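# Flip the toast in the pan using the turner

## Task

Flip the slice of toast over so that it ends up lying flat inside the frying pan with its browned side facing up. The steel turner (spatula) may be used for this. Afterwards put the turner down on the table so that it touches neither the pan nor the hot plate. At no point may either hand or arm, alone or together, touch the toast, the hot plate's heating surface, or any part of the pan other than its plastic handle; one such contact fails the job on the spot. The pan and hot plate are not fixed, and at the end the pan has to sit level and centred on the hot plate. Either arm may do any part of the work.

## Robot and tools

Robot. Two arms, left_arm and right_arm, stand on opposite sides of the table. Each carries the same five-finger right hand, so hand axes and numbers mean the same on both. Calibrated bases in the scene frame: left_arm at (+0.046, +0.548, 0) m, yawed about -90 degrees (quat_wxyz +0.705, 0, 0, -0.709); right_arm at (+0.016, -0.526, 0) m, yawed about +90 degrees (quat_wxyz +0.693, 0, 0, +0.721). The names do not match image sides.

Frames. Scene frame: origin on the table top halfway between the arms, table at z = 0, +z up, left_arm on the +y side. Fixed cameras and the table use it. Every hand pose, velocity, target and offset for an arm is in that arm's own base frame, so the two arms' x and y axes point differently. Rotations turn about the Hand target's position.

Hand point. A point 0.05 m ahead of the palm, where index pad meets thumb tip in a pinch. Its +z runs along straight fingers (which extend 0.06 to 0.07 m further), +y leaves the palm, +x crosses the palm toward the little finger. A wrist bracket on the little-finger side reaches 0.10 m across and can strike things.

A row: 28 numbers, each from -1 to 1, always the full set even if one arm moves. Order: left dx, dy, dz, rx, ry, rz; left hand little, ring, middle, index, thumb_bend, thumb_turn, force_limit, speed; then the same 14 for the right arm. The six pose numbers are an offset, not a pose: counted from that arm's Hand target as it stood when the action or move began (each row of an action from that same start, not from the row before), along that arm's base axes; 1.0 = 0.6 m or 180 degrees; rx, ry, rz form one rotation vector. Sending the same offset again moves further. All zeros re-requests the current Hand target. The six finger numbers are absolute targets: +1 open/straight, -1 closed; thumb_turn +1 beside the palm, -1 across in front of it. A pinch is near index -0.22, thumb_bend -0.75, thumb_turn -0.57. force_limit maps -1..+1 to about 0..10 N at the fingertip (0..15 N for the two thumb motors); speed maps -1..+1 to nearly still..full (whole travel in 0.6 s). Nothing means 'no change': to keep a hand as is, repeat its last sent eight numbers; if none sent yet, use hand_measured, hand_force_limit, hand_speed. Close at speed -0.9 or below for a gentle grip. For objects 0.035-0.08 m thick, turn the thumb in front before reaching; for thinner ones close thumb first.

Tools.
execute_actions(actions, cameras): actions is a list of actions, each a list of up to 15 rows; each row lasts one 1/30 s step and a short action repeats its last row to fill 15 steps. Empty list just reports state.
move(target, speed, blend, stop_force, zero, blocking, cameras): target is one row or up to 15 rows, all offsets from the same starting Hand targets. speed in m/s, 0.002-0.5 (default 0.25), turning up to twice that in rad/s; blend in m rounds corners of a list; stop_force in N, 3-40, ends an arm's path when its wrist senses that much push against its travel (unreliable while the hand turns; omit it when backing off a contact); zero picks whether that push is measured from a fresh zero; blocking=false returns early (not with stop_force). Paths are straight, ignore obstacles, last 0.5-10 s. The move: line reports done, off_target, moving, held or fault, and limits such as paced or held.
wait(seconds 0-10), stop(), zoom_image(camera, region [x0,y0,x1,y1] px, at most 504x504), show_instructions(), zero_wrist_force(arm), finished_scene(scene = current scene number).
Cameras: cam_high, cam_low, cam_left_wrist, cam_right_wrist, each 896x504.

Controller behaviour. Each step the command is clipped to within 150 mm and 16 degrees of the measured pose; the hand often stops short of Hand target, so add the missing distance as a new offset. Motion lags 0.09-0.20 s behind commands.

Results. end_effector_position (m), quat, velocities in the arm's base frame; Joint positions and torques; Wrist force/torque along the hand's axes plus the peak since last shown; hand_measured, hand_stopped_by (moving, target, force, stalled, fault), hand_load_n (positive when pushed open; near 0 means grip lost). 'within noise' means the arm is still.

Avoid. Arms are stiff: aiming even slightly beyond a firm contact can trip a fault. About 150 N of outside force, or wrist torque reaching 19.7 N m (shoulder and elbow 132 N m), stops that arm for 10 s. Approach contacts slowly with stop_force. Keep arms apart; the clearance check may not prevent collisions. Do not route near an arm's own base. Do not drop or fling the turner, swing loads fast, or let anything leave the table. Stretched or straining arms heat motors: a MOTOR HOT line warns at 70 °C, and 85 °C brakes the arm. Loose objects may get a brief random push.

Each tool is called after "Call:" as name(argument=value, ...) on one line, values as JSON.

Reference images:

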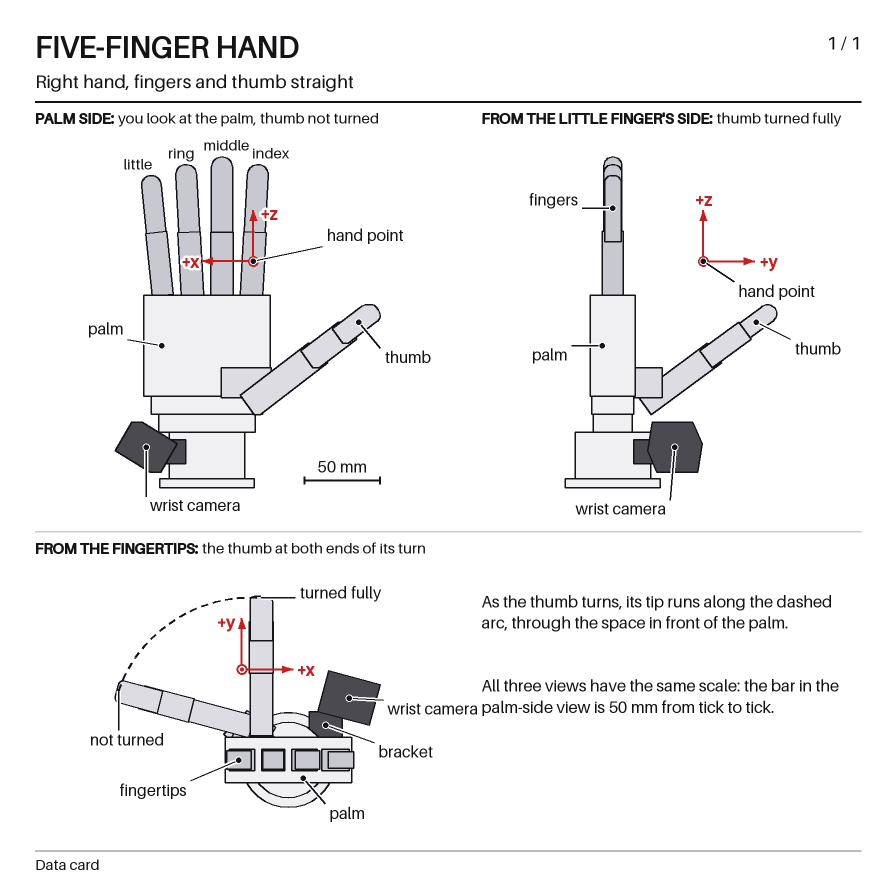

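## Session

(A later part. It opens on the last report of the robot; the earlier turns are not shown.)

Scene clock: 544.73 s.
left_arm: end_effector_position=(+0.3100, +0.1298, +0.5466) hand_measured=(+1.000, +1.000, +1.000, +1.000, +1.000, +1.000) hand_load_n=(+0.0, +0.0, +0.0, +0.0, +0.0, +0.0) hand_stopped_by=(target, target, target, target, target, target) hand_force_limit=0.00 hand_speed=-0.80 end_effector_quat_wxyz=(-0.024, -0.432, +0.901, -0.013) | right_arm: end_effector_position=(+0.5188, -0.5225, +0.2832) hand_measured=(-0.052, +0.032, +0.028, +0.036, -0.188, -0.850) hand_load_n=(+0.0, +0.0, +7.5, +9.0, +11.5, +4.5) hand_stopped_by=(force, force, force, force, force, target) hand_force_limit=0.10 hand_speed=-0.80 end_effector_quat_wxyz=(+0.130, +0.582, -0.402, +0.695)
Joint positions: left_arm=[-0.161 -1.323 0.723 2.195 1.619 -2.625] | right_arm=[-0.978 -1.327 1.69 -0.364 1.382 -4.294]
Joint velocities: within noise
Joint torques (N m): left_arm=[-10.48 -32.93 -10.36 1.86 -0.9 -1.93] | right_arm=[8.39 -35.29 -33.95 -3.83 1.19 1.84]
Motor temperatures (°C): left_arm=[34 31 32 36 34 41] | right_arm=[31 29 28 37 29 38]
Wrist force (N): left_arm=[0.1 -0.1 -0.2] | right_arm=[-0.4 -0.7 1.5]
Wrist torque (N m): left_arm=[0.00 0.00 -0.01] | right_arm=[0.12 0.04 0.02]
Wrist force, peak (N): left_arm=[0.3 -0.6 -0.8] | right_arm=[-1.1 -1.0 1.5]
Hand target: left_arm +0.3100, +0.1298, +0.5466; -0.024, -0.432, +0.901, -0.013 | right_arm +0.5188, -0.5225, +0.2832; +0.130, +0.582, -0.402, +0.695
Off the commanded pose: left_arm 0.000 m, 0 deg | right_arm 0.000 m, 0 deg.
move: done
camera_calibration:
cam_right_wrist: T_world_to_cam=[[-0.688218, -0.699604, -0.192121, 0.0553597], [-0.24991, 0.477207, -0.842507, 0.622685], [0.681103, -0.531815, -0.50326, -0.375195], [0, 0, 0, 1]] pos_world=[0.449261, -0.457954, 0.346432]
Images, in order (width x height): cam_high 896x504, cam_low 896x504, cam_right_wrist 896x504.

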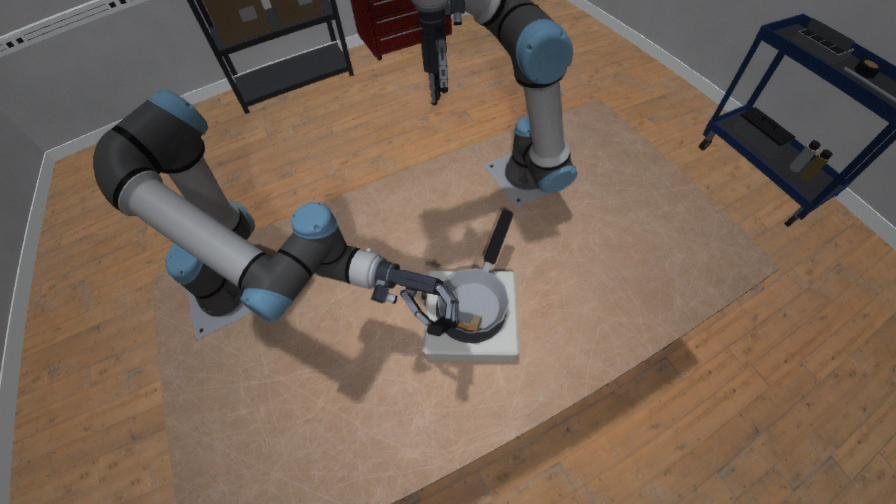

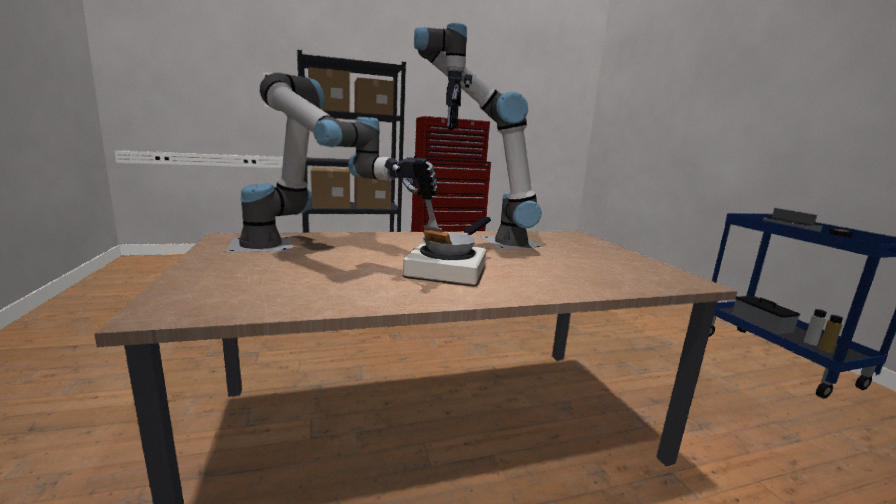

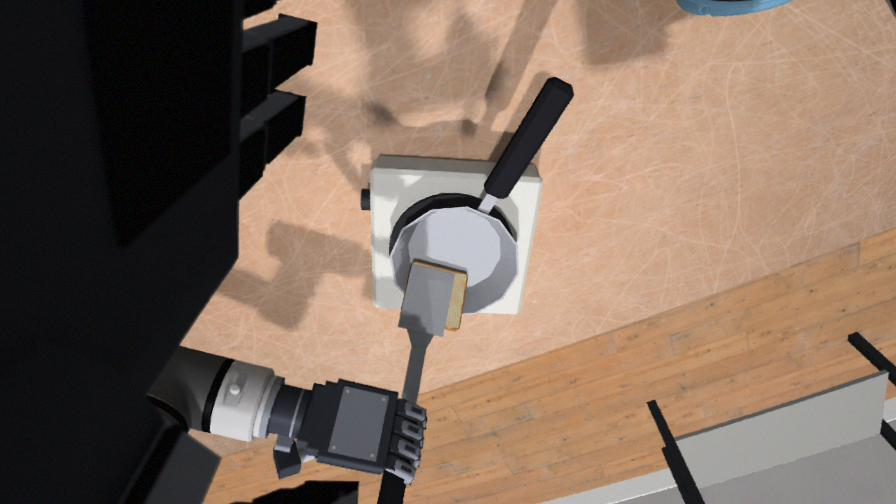

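Call:
move(target=[[0,0,0,0,0,0,1,1,1,1,1,1,0,-0.8,0.0307,0.0047,0.1667,0,0,0,-0.25,-0.2,-0.15,-0.1,-0.4,-0.85,0.1,-0.8],[0,0,0,0,0,0,1,1,1,1,1,1,0,-0.8,-0.0013,-0.027,0.2017,-0.0782,0.0789,0,-0.25,-0.2,-0.15,-0.1,-0.4,-0.85,0.1,-0.8]], speed=[0.05,0.08], cameras=["cam_high","cam_right_wrist","cam_low"])

Call:
zoom_image(camera="cam_low", region=[400, 170, 480, 270])

Call:
zoom_image(camera="cam_right_wrist", region=[350, 170, 550, 400])

Call:
zoom_image(camera="cam_high", region=[390, 230, 540, 380])

Scene clock: 552.13 s.
left_arm: end_effector_position=(+0.3100, +0.1298, +0.5466) hand_measured=(+1.000, +1.000, +1.000, +1.000, +1.000, +1.000) hand_load_n=(+0.0, +0.0, +0.0, +0.0, +0.0, +0.0) hand_stopped_by=(target, target, target, target, target, target) hand_force_limit=0.00 hand_speed=-0.80 end_effector_quat_wxyz=(-0.024, -0.432, +0.901, -0.013) | right_arm: end_effector_position=(+0.5180, -0.5387, +0.4043) hand_measured=(-0.052, +0.032, +0.028, +0.036, -0.188, -0.850) hand_load_n=(-0.5, +0.0, +8.0, +7.5, +12.5, +2.5) hand_stopped_by=(force, force, force, force, force, target) hand_force_limit=0.10 hand_speed=-0.80 end_effector_quat_wxyz=(+0.249, +0.643, -0.294, +0.662)
Joint positions: left_arm=[-0.161 -1.323 0.723 2.195 1.619 -2.625] | right_arm=[-0.967 -1.356 1.455 -0.1 1.393 -4.643]
Joint velocities: within noise
Joint torques (N m): left_arm=[-10.05 -32.48 -8.57 2.09 -0.7 -1.87] | right_arm=[1.52 -43.99 -20.82 -0.06 0.48 1.84]
Motor temperatures (°C): left_arm=[34 31 32 36 34 41] | right_arm=[31 29 27 37 29 38]
Wrist force (N): left_arm=[0.5 -0.4 -0.6] | right_arm=[-1.4 0.4 0.7]
Wrist torque (N m): left_arm=[-0.03 -0.05 -0.01] | right_arm=[0.24 0.14 -0.22]
Wrist force, peak (N): left_arm=[0.4 -0.5 -0.9] | right_arm=[-1.7 0.0 1.1]
Hand target: left_arm +0.3100, +0.1298, +0.5466; -0.024, -0.432, +0.901, -0.013 | right_arm +0.5180, -0.5387, +0.4043; +0.249, +0.643, -0.294, +0.662
Off the commanded pose: left_arm 0.000 m, 0 deg | right_arm 0.000 m, 0 deg.
move: done
camera_calibration:
cam_right_wrist: T_world_to_cam=[[-0.692859, -0.704224, 0.154966, -0.073711], [-0.46126, 0.267667, -0.845928, 0.730205], [0.554243, -0.657588, -0.510286, -0.32157], [0, 0, 0, 1]] pos_world=[0.463971, -0.458822, 0.46503]
Images, in order (width x height): cam_high 896x504, cam_low 896x504, cam_right_wrist 896x504.

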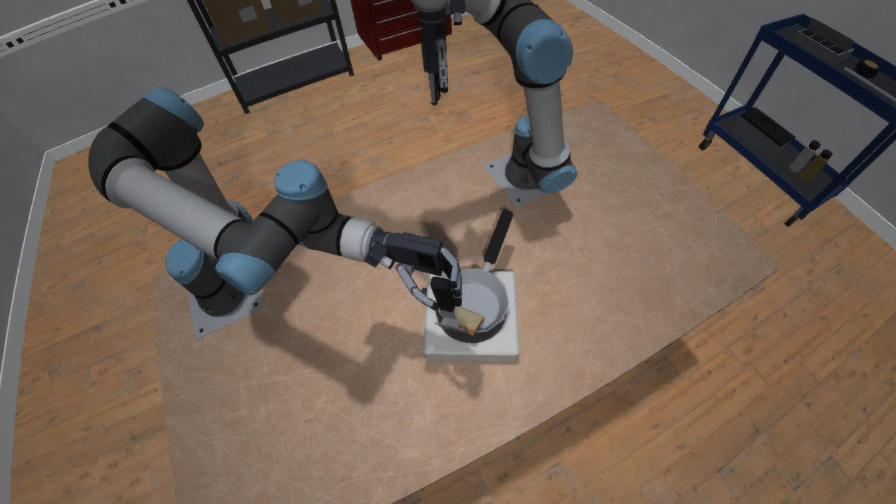

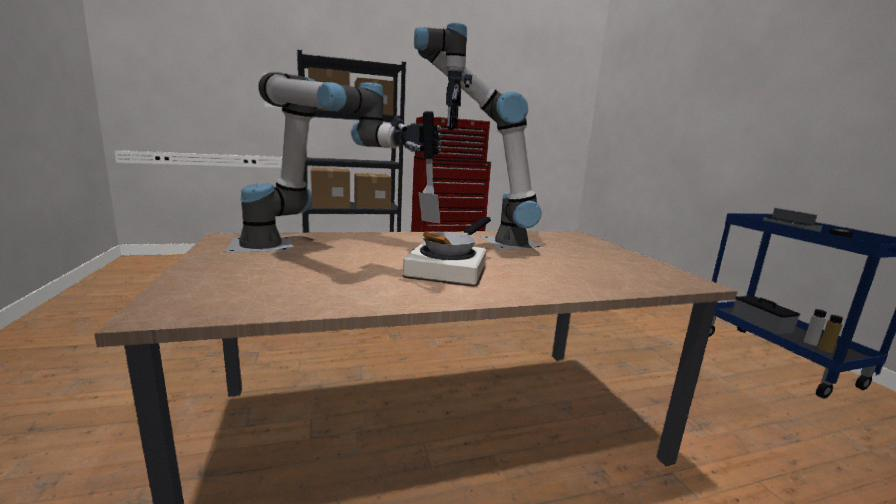

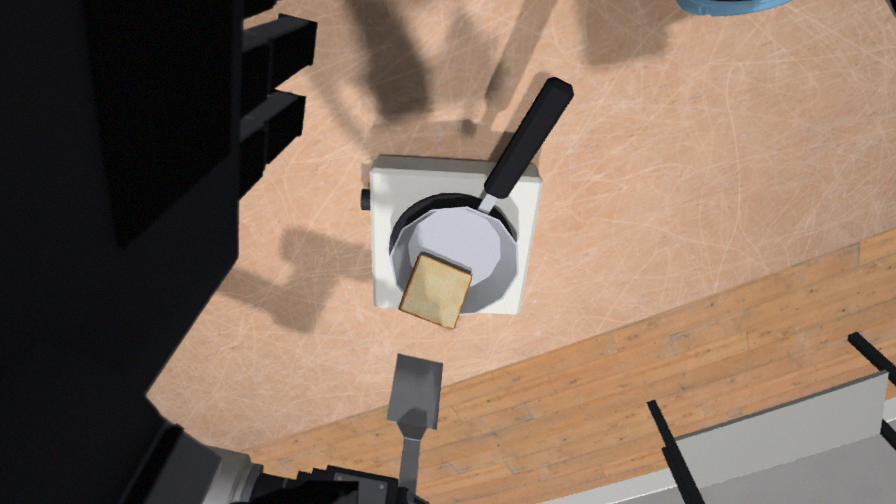

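Scaled by 5.040 from the camera's 896x504 image, which has a finer 1280x720 frame.

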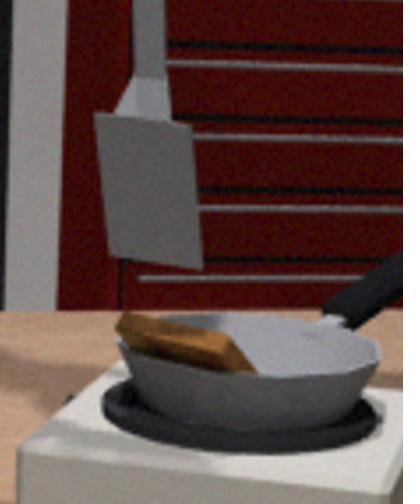

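Scaled by 2.191 from the camera's 896x504 image, which has a finer 1280x720 frame.

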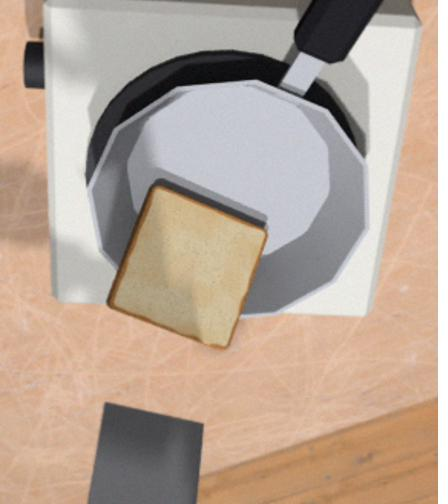

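Scaled by 3.360 from the camera's 896x504 image, which has a finer 1280x720 frame.

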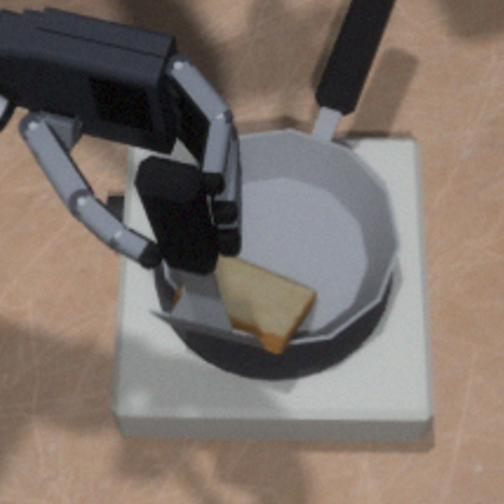

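Call:
move(target=[0,0,0,0,0,0,1,1,1,1,1,1,0,-0.8,0.2363,0.2177,0.0167,-0.0391,0.0395,0,-0.25,-0.2,-0.15,-0.1,-0.4,-0.85,0.1,-0.8], speed=0.1, cameras=["cam_high","cam_right_wrist","cam_low"])

Call:
zoom_image(camera="cam_low", region=[400, 170, 480, 270])

Call:
zoom_image(camera="cam_right_wrist", region=[350, 170, 550, 400])

Scene clock: 565.97 s.
left_arm: end_effector_position=(+0.3100, +0.1298, +0.5466) hand_measured=(+1.000, +1.000, +1.000, +1.000, +1.000, +1.000) hand_load_n=(+0.0, +0.0, +0.0, +0.0, +0.5, +0.0) hand_stopped_by=(target, target, target, target, target, target) hand_force_limit=0.00 hand_speed=-0.80 end_effector_quat_wxyz=(-0.024, -0.432, +0.901, -0.013) | right_arm: end_effector_position=(+0.6597, -0.4080, +0.4142) hand_measured=(-0.052, +0.032, +0.028, +0.036, -0.188, -0.850) hand_load_n=(+0.0, +0.0, +8.5, +7.5, +12.0, +3.0) hand_stopped_by=(force, force, force, force, force, target) hand_force_limit=0.10 hand_speed=-0.80 end_effector_quat_wxyz=(+0.306, +0.666, -0.237, +0.638)
Joint positions: left_arm=[-0.161 -1.323 0.723 2.195 1.619 -2.625] | right_arm=[-0.579 -1.204 1.258 -0.054 1.781 -4.817]
Joint velocities: within noise
Joint torques (N m): left_arm=[-11.65 -31.56 -9.28 2.16 -0.78 -1.92] | right_arm=[-2.56 -49.89 -21.24 -4.96 -0.91 1.92]
Motor temperatures (°C): left_arm=[34 31 32 35 34 41] | right_arm=[31 29 27 37 29 38]
Wrist force (N): left_arm=[0.2 -0.4 -0.3] | right_arm=[-1.3 -0.5 1.0]
Wrist torque (N m): left_arm=[-0.04 -0.01 -0.01] | right_arm=[0.11 0.12 -0.18]
Wrist force, peak (N): left_arm=[0.6 -0.5 -0.6] | right_arm=[-1.4 1.6 0.7]
Hand target: left_arm +0.3100, +0.1298, +0.5466; -0.024, -0.432, +0.901, -0.013 | right_arm +0.6598, -0.4080, +0.4143; +0.306, +0.666, -0.237, +0.638
Off the commanded pose: left_arm 0.000 m, 0 deg | right_arm 0.000 m, 0 deg.
move: done
camera_calibration:
cam_right_wrist: T_world_to_cam=[[-0.662951, -0.674769, 0.324319, 0.0371313], [-0.564398, 0.165833, -0.808675, 0.78012], [0.491886, -0.719156, -0.490777, -0.301229], [0, 0, 0, 1]] pos_world=[0.613084, -0.320945, 0.470985]
Images, in order (width x height): cam_high 896x504, cam_low 896x504, cam_right_wrist 896x504.

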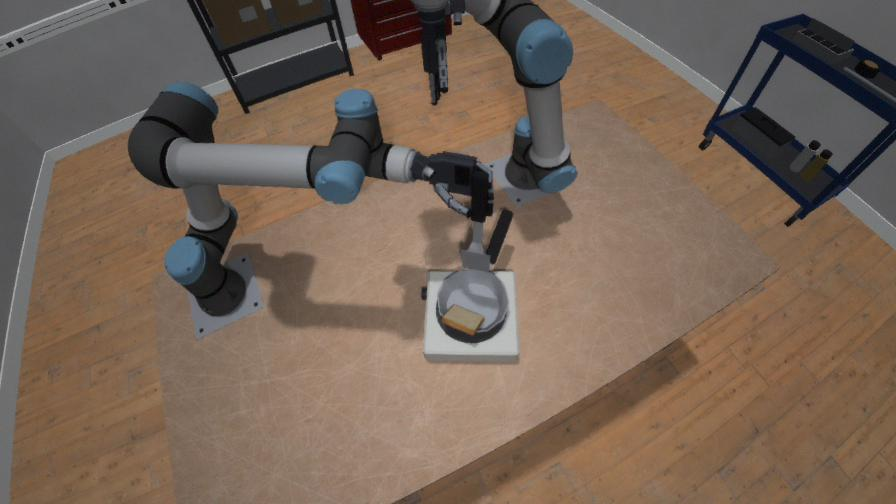

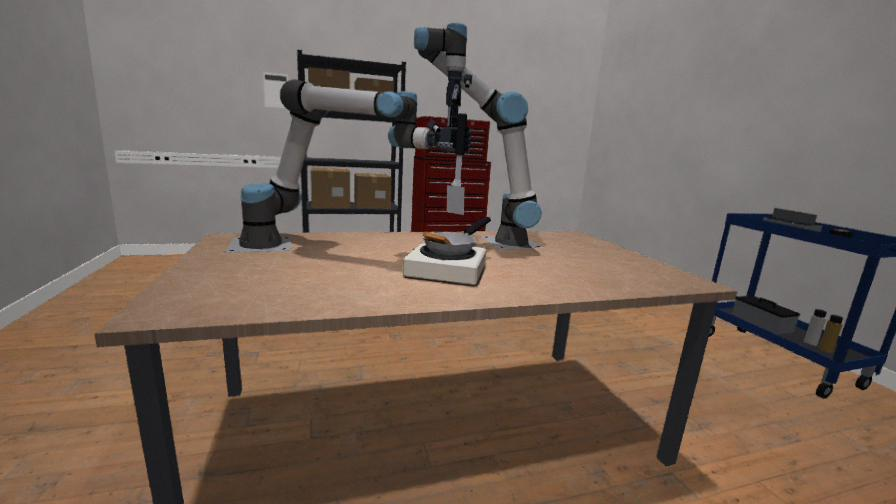

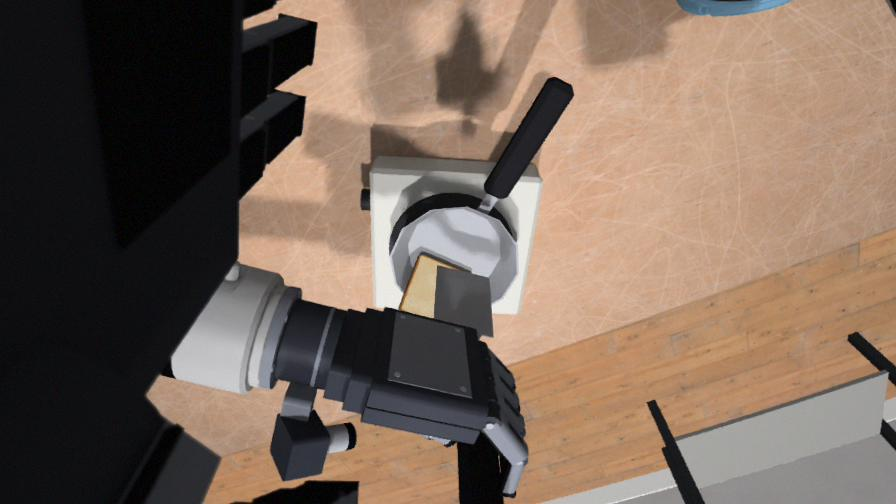

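Scaled by 5.040 from the camera's 896x504 image, which has a finer 1280x720 frame.

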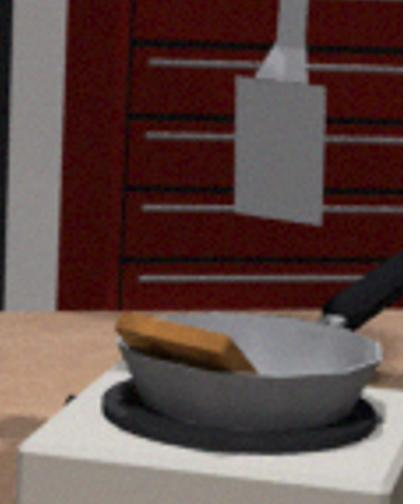

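Scaled by 2.191 from the camera's 896x504 image, which has a finer 1280x720 frame.

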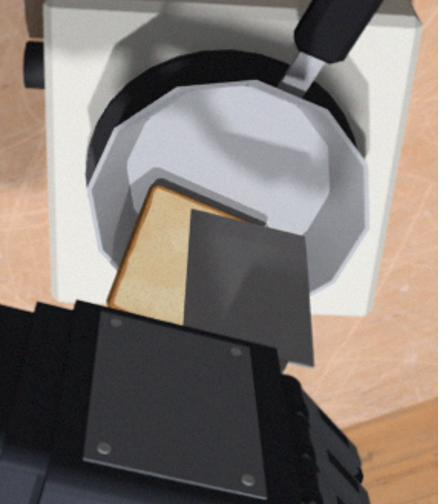

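Call:
move(target=[0,0,0,0,0,0,1,1,1,1,1,1,0,-0.8,0,0,-0.16,0,0,0,-0.25,-0.2,-0.15,-0.1,-0.4,-0.85,0.1,-0.8], speed=0.08, cameras=[])

Call:
move(target=[0,0,0,0,0,0,1,1,1,1,1,1,0,-0.8,0,0,-0.05,0,0,0,-0.25,-0.2,-0.15,-0.1,-0.4,-0.85,0.1,-0.8], speed=0.02, stop_force=3, cameras=["cam_high","cam_right_wrist","cam_low"])

Call:
zoom_image(camera="cam_low", region=[400, 190, 480, 270])

Call:
zoom_image(camera="cam_right_wrist", region=[350, 170, 550, 400])

Scene clock: 570.17 s.
left_arm: end_effector_position=(+0.3100, +0.1298, +0.5466) hand_measured=(+1.000, +1.000, +1.000, +1.000, +1.000, +1.000) hand_load_n=(+0.0, +0.0, +0.0, +0.0, +0.0, +0.0) hand_stopped_by=(target, target, target, target, target, target) hand_force_limit=0.00 hand_speed=-0.80 end_effector_quat_wxyz=(-0.024, -0.432, +0.901, -0.013) | right_arm: end_effector_position=(+0.6598, -0.4080, +0.3182) hand_measured=(-0.052, +0.032, +0.028, +0.036, -0.188, -0.850) hand_load_n=(+0.0, +0.0, +8.0, +7.5, +12.0, +3.0) hand_stopped_by=(force, force, force, force, force, target) hand_force_limit=0.10 hand_speed=-0.80 end_effector_quat_wxyz=(+0.306, +0.666, -0.237, +0.638)
Joint positions: left_arm=[-0.161 -1.323 0.723 2.195 1.619 -2.625] | right_arm=[-0.579 -1.165 1.451 -0.287 1.781 -4.817]
Joint velocities: within noise
Joint torques (N m): left_arm=[-10.93 -32.91 -10.86 2.03 -0.76 -2.09] | right_arm=[0.78 -53.12 -38.65 -0.12 -1.16 -1.59]
Motor temperatures (°C): left_arm=[34 31 32 35 34 41] | right_arm=[31 29 27 37 29 38]
Wrist force (N): left_arm=[0.3 0.0 -0.3] | right_arm=[-1.4 -0.2 0.7]
Wrist torque (N m): left_arm=[0.02 -0.03 0.00] | right_arm=[0.18 0.14 -0.19]
Wrist force, peak (N): left_arm=[0.5 -0.3 -0.8] | right_arm=[-2.7 -0.2 0.6]
Hand target: left_arm +0.3100, +0.1298, +0.5466; -0.024, -0.432, +0.901, -0.013 | right_arm +0.6598, -0.4080, +0.3183; +0.306, +0.666, -0.237, +0.638
Off the commanded pose: left_arm 0.000 m, 0 deg | right_arm 0.000 m, 0 deg.
move: done
No camera images: "cameras" was empty.

Scene clock: 572.40 s.
left_arm: end_effector_position=(+0.3100, +0.1298, +0.5466) hand_measured=(+1.000, +1.000, +1.000, +1.000, +1.000, +1.000) hand_load_n=(+0.0, +0.0, +0.0, +0.0, +0.0, +0.0) hand_stopped_by=(target, target, target, target, target, target) hand_force_limit=0.00 hand_speed=-0.80 end_effector_quat_wxyz=(-0.024, -0.432, +0.901, -0.013) | right_arm: end_effector_position=(+0.6598, -0.4080, +0.2977) hand_measured=(-0.052, +0.032, +0.028, +0.036, -0.188, -0.850) hand_load_n=(+0.0, +0.0, +8.0, +7.5, +12.5, +1.0) hand_stopped_by=(force, force, force, force, force, target) hand_force_limit=0.10 hand_speed=-0.80 end_effector_quat_wxyz=(+0.306, +0.666, -0.237, +0.638)
Joint positions: left_arm=[-0.161 -1.323 0.723 2.195 1.619 -2.625] | right_arm=[-0.579 -1.15 1.485 -0.335 1.781 -4.817]
Joint velocities: within noise
Joint torques (N m): left_arm=[-11.01 -32.58 -10.62 2.01 -0.92 -1.89] | right_arm=[-4.1 -52.2 -37.42 -4.26 0.23 -0.55]
Motor temperatures (°C): left_arm=[34 31 32 35 34 41] | right_arm=[31 29 27 37 29 38]
Wrist force (N): left_arm=[0.4 -0.2 -0.4] | right_arm=[1.0 0.3 0.2]
Wrist torque (N m): left_arm=[0.00 -0.05 0.00] | right_arm=[0.19 0.14 -0.21]
Wrist force, peak (N): left_arm=[0.1 -0.6 -0.7] | right_arm=[9.8 0.6 -0.6]
Hand target: left_arm +0.3100, +0.1298, +0.5466; -0.024, -0.432, +0.901, -0.013 | right_arm +0.6598, -0.4080, +0.2977; +0.306, +0.666, -0.237, +0.638 (not the last commanded pose)
Off the commanded pose: left_arm 0.000 m, 0 deg | right_arm 0.009 m, 0 deg.
move: contact (right_arm)
camera_calibration:
cam_right_wrist: T_world_to_cam=[[-0.663027, -0.674715, 0.324274, 0.0750308], [-0.564265, 0.165785, -0.808777, 0.685817], [0.491935, -0.719218, -0.490638, -0.358523], [0, 0, 0, 1]] pos_world=[0.6131, -0.32093, 0.354437]
Images, in order (width x height): cam_high 896x504, cam_low 896x504, cam_right_wrist 896x504.

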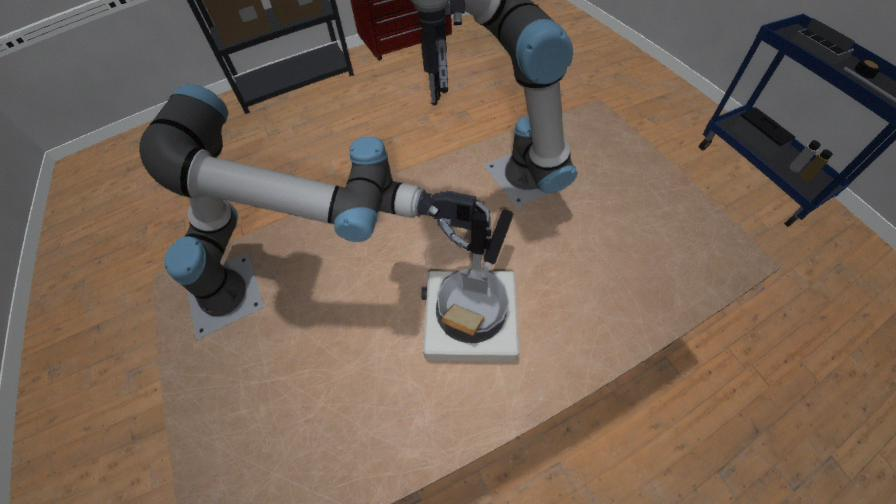

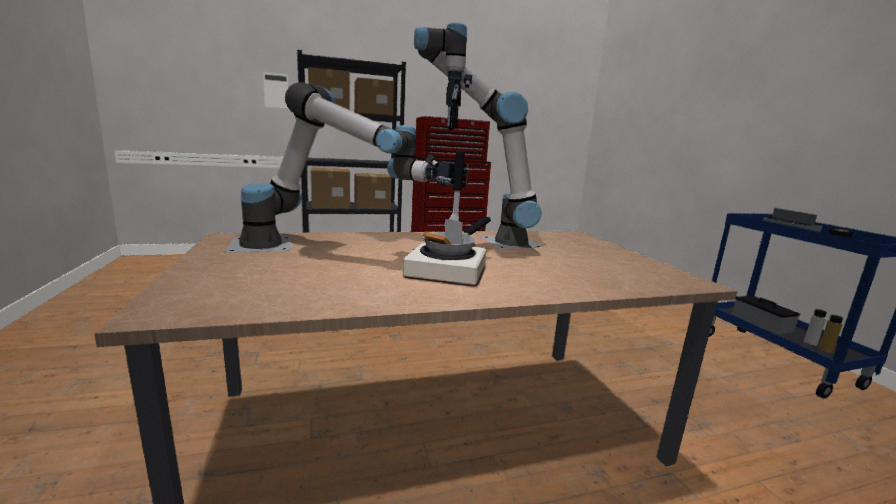

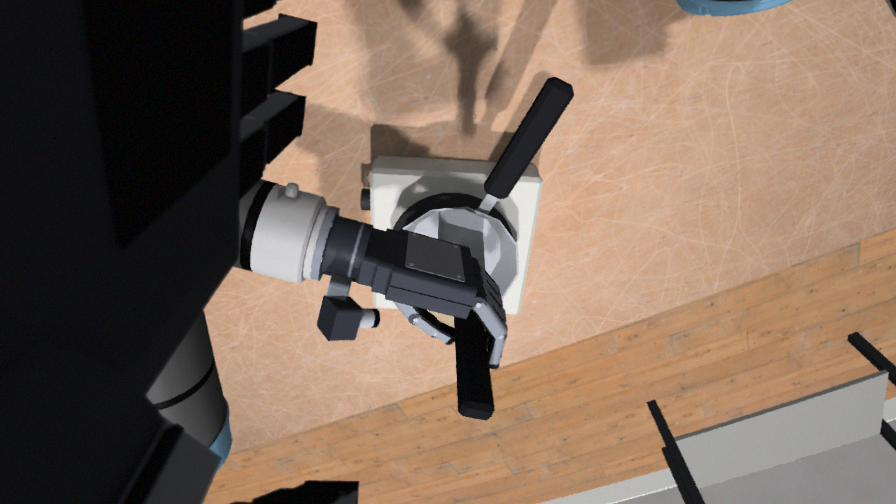

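Scaled by 6.300 from the camera's 896x504 image, which has a finer 1280x720 frame.

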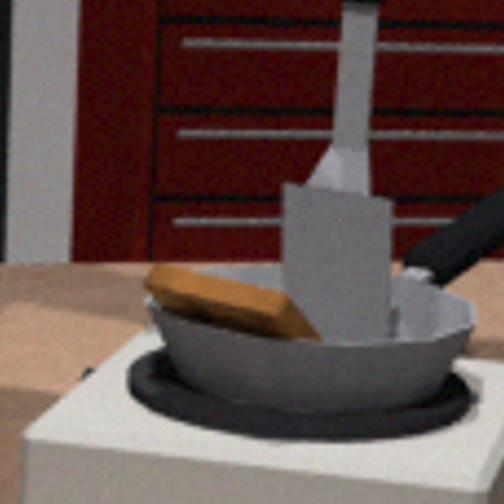

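Scaled by 2.191 from the camera's 896x504 image, which has a finer 1280x720 frame.

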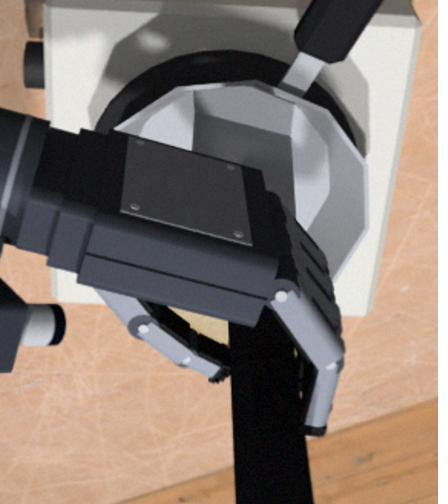

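Call:
move(target=[0,0,0,0,0,0,1,1,1,1,1,1,0,-0.8,-0.103,-0.102,0.0033,0,0,0,-0.25,-0.2,-0.15,-0.1,-0.4,-0.85,0.1,-0.8], speed=0.03, stop_force=5, cameras=["cam_high","cam_right_wrist","cam_low"])

Call:
zoom_image(camera="cam_low", region=[400, 190, 480, 270])

Call:
zoom_image(camera="cam_high", region=[390, 230, 540, 380])

Scene clock: 577.57 s.
left_arm: end_effector_position=(+0.3100, +0.1298, +0.5466) hand_measured=(+1.000, +1.000, +1.000, +1.000, +1.000, +1.000) hand_load_n=(-0.5, +0.0, +0.0, +0.0, +0.0, +0.0) hand_stopped_by=(target, target, target, target, target, target) hand_force_limit=0.00 hand_speed=-0.80 end_effector_quat_wxyz=(-0.024, -0.432, +0.901, -0.013) | right_arm: end_effector_position=(+0.5980, -0.4692, +0.2997) hand_measured=(-0.052, +0.032, +0.028, +0.036, -0.188, -0.850) hand_load_n=(+0.0, +0.0, +7.5, +8.0, +11.0, +4.0) hand_stopped_by=(force, force, force, force, force, target) hand_force_limit=0.10 hand_speed=-0.80 end_effector_quat_wxyz=(+0.306, +0.666, -0.237, +0.638)
Joint positions: left_arm=[-0.161 -1.323 0.723 2.195 1.619 -2.625] | right_arm=[-0.742 -1.225 1.587 -0.362 1.618 -4.817]
Joint velocities: within noise
Joint torques (N m): left_arm=[-10.9 -32.7 -8.61 2.11 -1.09 -1.85] | right_arm=[8.65 -37.79 -38.26 -1.2 1.01 1.66]
Motor temperatures (°C): left_arm=[34 31 32 35 34 41] | right_arm=[31 29 27 37 29 38]
Wrist force (N): left_arm=[0.3 -0.1 -0.7] | right_arm=[-1.4 -0.8 0.7]
Wrist torque (N m): left_arm=[0.03 -0.01 0.00] | right_arm=[0.18 0.18 -0.09]
Wrist force, peak (N): left_arm=[0.4 -0.4 -1.0] | right_arm=[-1.9 0.0 0.6]
Hand target: left_arm +0.3100, +0.1298, +0.5466; -0.024, -0.432, +0.901, -0.013 | right_arm +0.5980, -0.4692, +0.2997; +0.306, +0.666, -0.237, +0.638
Off the commanded pose: left_arm 0.000 m, 0 deg | right_arm 0.000 m, 0 deg.
move: done
camera_calibration:
cam_right_wrist: T_world_to_cam=[[-0.663042, -0.674702, 0.324271, -0.007868], [-0.564227, 0.16575, -0.808811, 0.662682], [0.491959, -0.719238, -0.490584, -0.371204], [0, 0, 0, 1]] pos_world=[0.551303, -0.382132, 0.356429]
Images, in order (width x height): cam_high 896x504, cam_low 896x504, cam_right_wrist 896x504.

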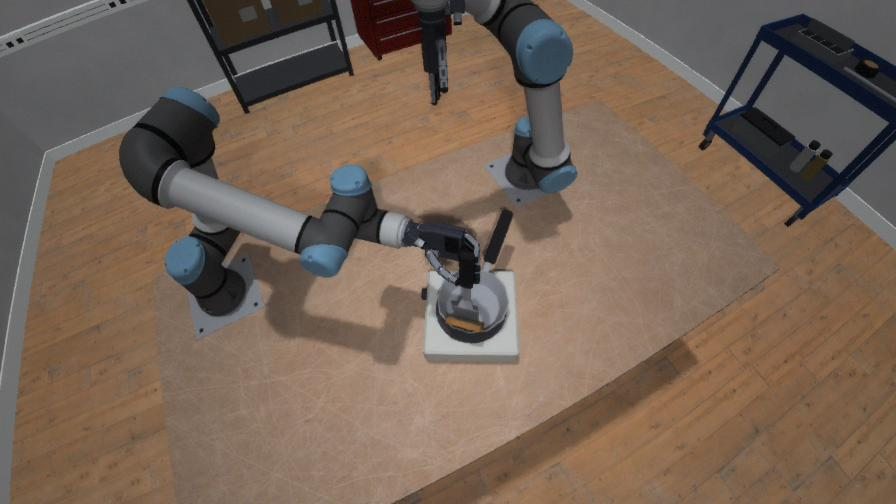

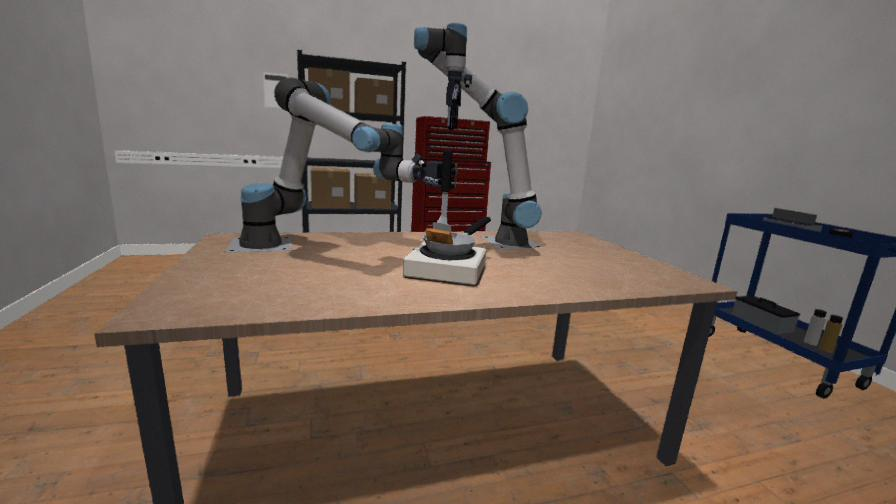

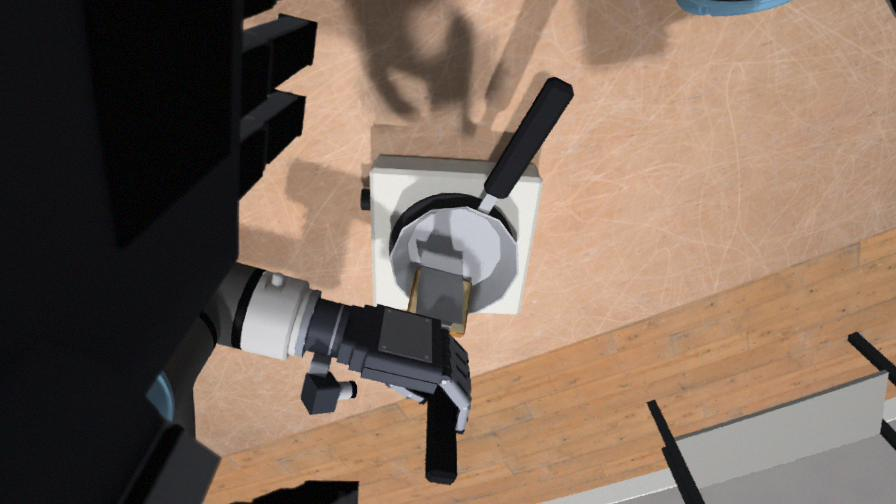

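Scaled by 6.300 from the camera's 896x504 image, which has a finer 1280x720 frame.

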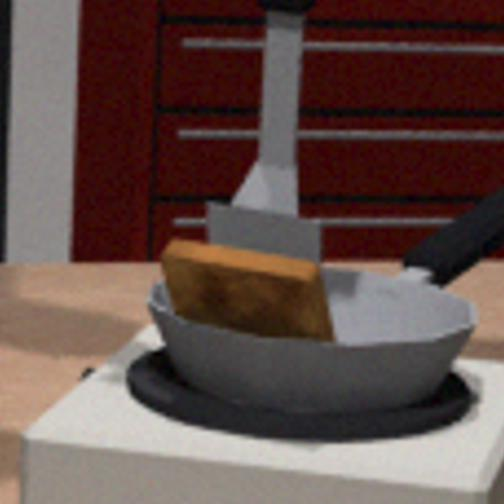

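Scaled by 3.360 from the camera's 896x504 image, which has a finer 1280x720 frame.

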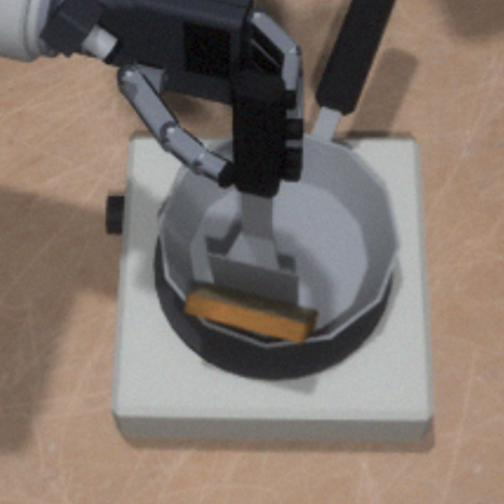

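Call:
move(target=[[0,0,0,0,0,0,1,1,1,1,1,1,0,-0.8,0.0474,0.0469,0.0083,0,0,0,-0.25,-0.2,-0.15,-0.1,-0.4,-0.85,0.1,-0.8],[0,0,0,0,0,0,1,1,1,1,1,1,0,-0.8,0.0474,0.0469,0.2167,0,0,0,-0.25,-0.2,-0.15,-0.1,-0.4,-0.85,0.1,-0.8],[0,0,0,0,0,0,1,1,1,1,1,1,0,-0.8,-0.1848,-0.1831,0.192,0.0587,-0.0592,0,-0.25,-0.2,-0.15,-0.1,-0.4,-0.85,0.1,-0.8]], speed=[0.05,0.12,0.1], blend=[0,0.02,0], cameras=["cam_high","cam_right_wrist","cam_low"])

Call:
zoom_image(camera="cam_low", region=[400, 180, 480, 270])

Call:
zoom_image(camera="cam_high", region=[390, 230, 540, 380])

Call:
zoom_image(camera="cam_right_wrist", region=[350, 170, 550, 400])

Scene clock: 585.13 s.
left_arm: end_effector_position=(+0.3100, +0.1298, +0.5466) hand_measured=(+1.000, +1.000, +1.000, +1.000, +1.000, +1.000) hand_load_n=(+0.0, +0.0, +0.0, +0.0, +0.0, +0.0) hand_stopped_by=(target, target, target, target, target, target) hand_force_limit=0.00 hand_speed=-0.80 end_effector_quat_wxyz=(-0.024, -0.432, +0.901, -0.013) | right_arm: end_effector_position=(+0.4871, -0.5791, +0.4149) hand_measured=(-0.052, +0.032, +0.028, +0.036, -0.188, -0.850) hand_load_n=(+0.0, +0.0, +8.0, +6.5, +12.0, +1.5) hand_stopped_by=(force, force, force, force, force, target) hand_force_limit=0.10 hand_speed=-0.80 end_effector_quat_wxyz=(+0.220, +0.629, -0.322, +0.672)
Joint positions: left_arm=[-0.161 -1.323 0.723 2.195 1.619 -2.625] | right_arm=[-1.072 -1.347 1.404 -0.058 1.289 -4.555]
Joint velocities: within noise
Joint torques (N m): left_arm=[-9.69 -32.76 -10.14 2.19 -0.9 -1.85] | right_arm=[-0.33 -32.6 -40.6 -4.66 -0.12 -1.22]
Motor temperatures (°C): left_arm=[34 31 32 35 34 41] | right_arm=[31 29 27 37 29 38]
Wrist force (N): left_arm=[0.1 -0.2 -0.6] | right_arm=[-1.3 0.2 0.7]
Wrist torque (N m): left_arm=[-0.01 0.00 -0.03] | right_arm=[0.22 0.09 -0.15]
Wrist force, peak (N): left_arm=[0.6 -0.6 -0.7] | right_arm=[-3.2 -0.6 0.6]
Hand target: left_arm +0.3100, +0.1298, +0.5466; -0.024, -0.432, +0.901, -0.013 | right_arm +0.4871, -0.5791, +0.4149; +0.220, +0.629, -0.322, +0.672
Off the commanded pose: left_arm 0.000 m, 0 deg | right_arm 0.000 m, 0 deg.
move: done
camera_calibration:
cam_right_wrist: T_world_to_cam=[[-0.699784, -0.711078, 0.0683422, -0.0898182], [-0.408683, 0.320044, -0.854722, 0.744118], [0.585901, -0.626051, -0.514567, -0.320979], [0, 0, 0, 1]] pos_world=[0.429317, -0.502968, 0.476987]
Images, in order (width x height): cam_high 896x504, cam_low 896x504, cam_right_wrist 896x504.

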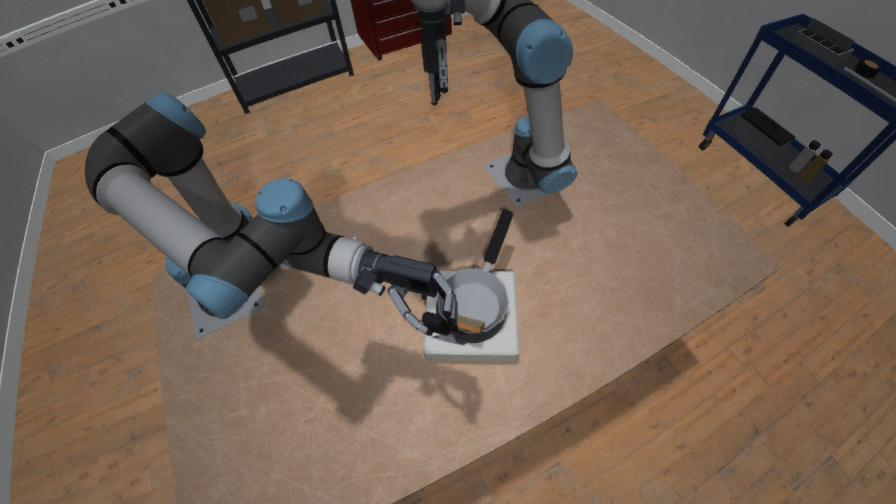

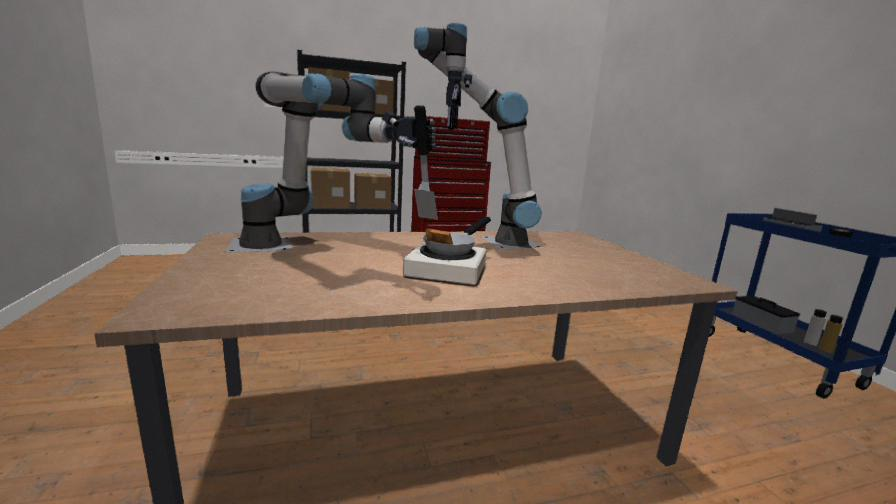

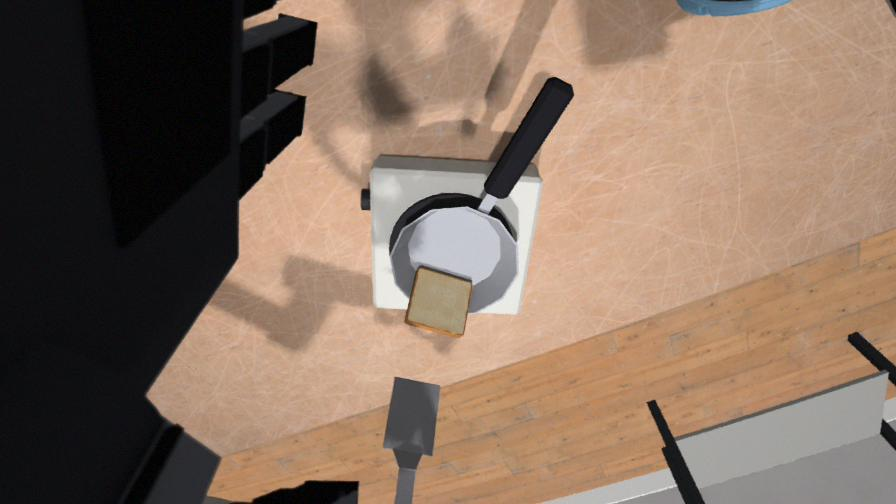

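Scaled by 5.600 from the camera's 896x504 image, which has a finer 1280x720 frame.

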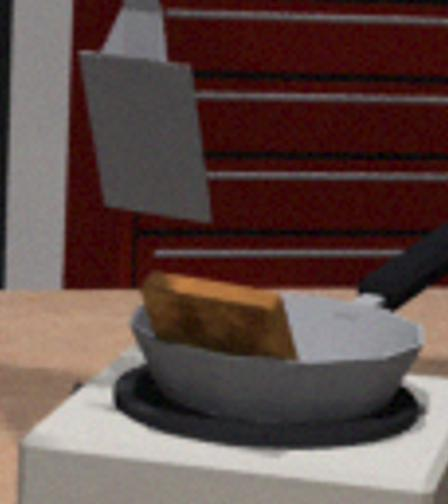

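Scaled by 3.360 from the camera's 896x504 image, which has a finer 1280x720 frame.

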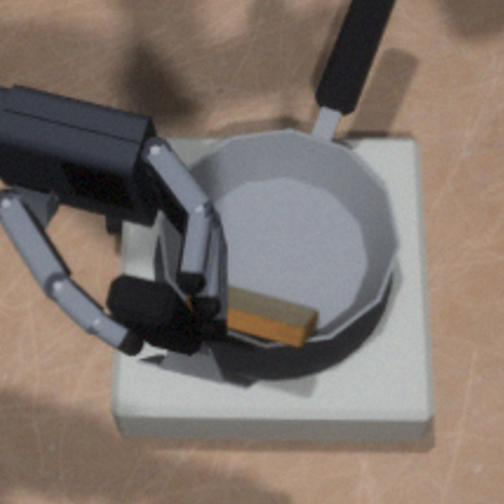

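Scaled by 2.191 from the camera's 896x504 image, which has a finer 1280x720 frame.

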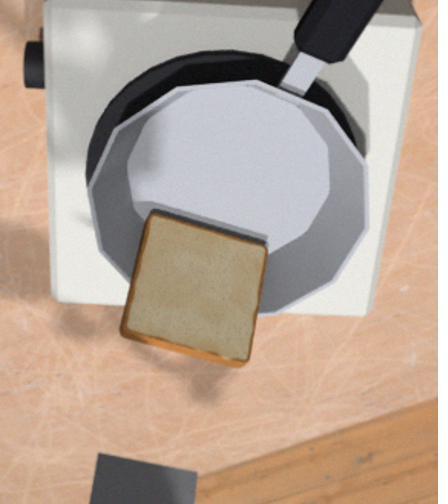

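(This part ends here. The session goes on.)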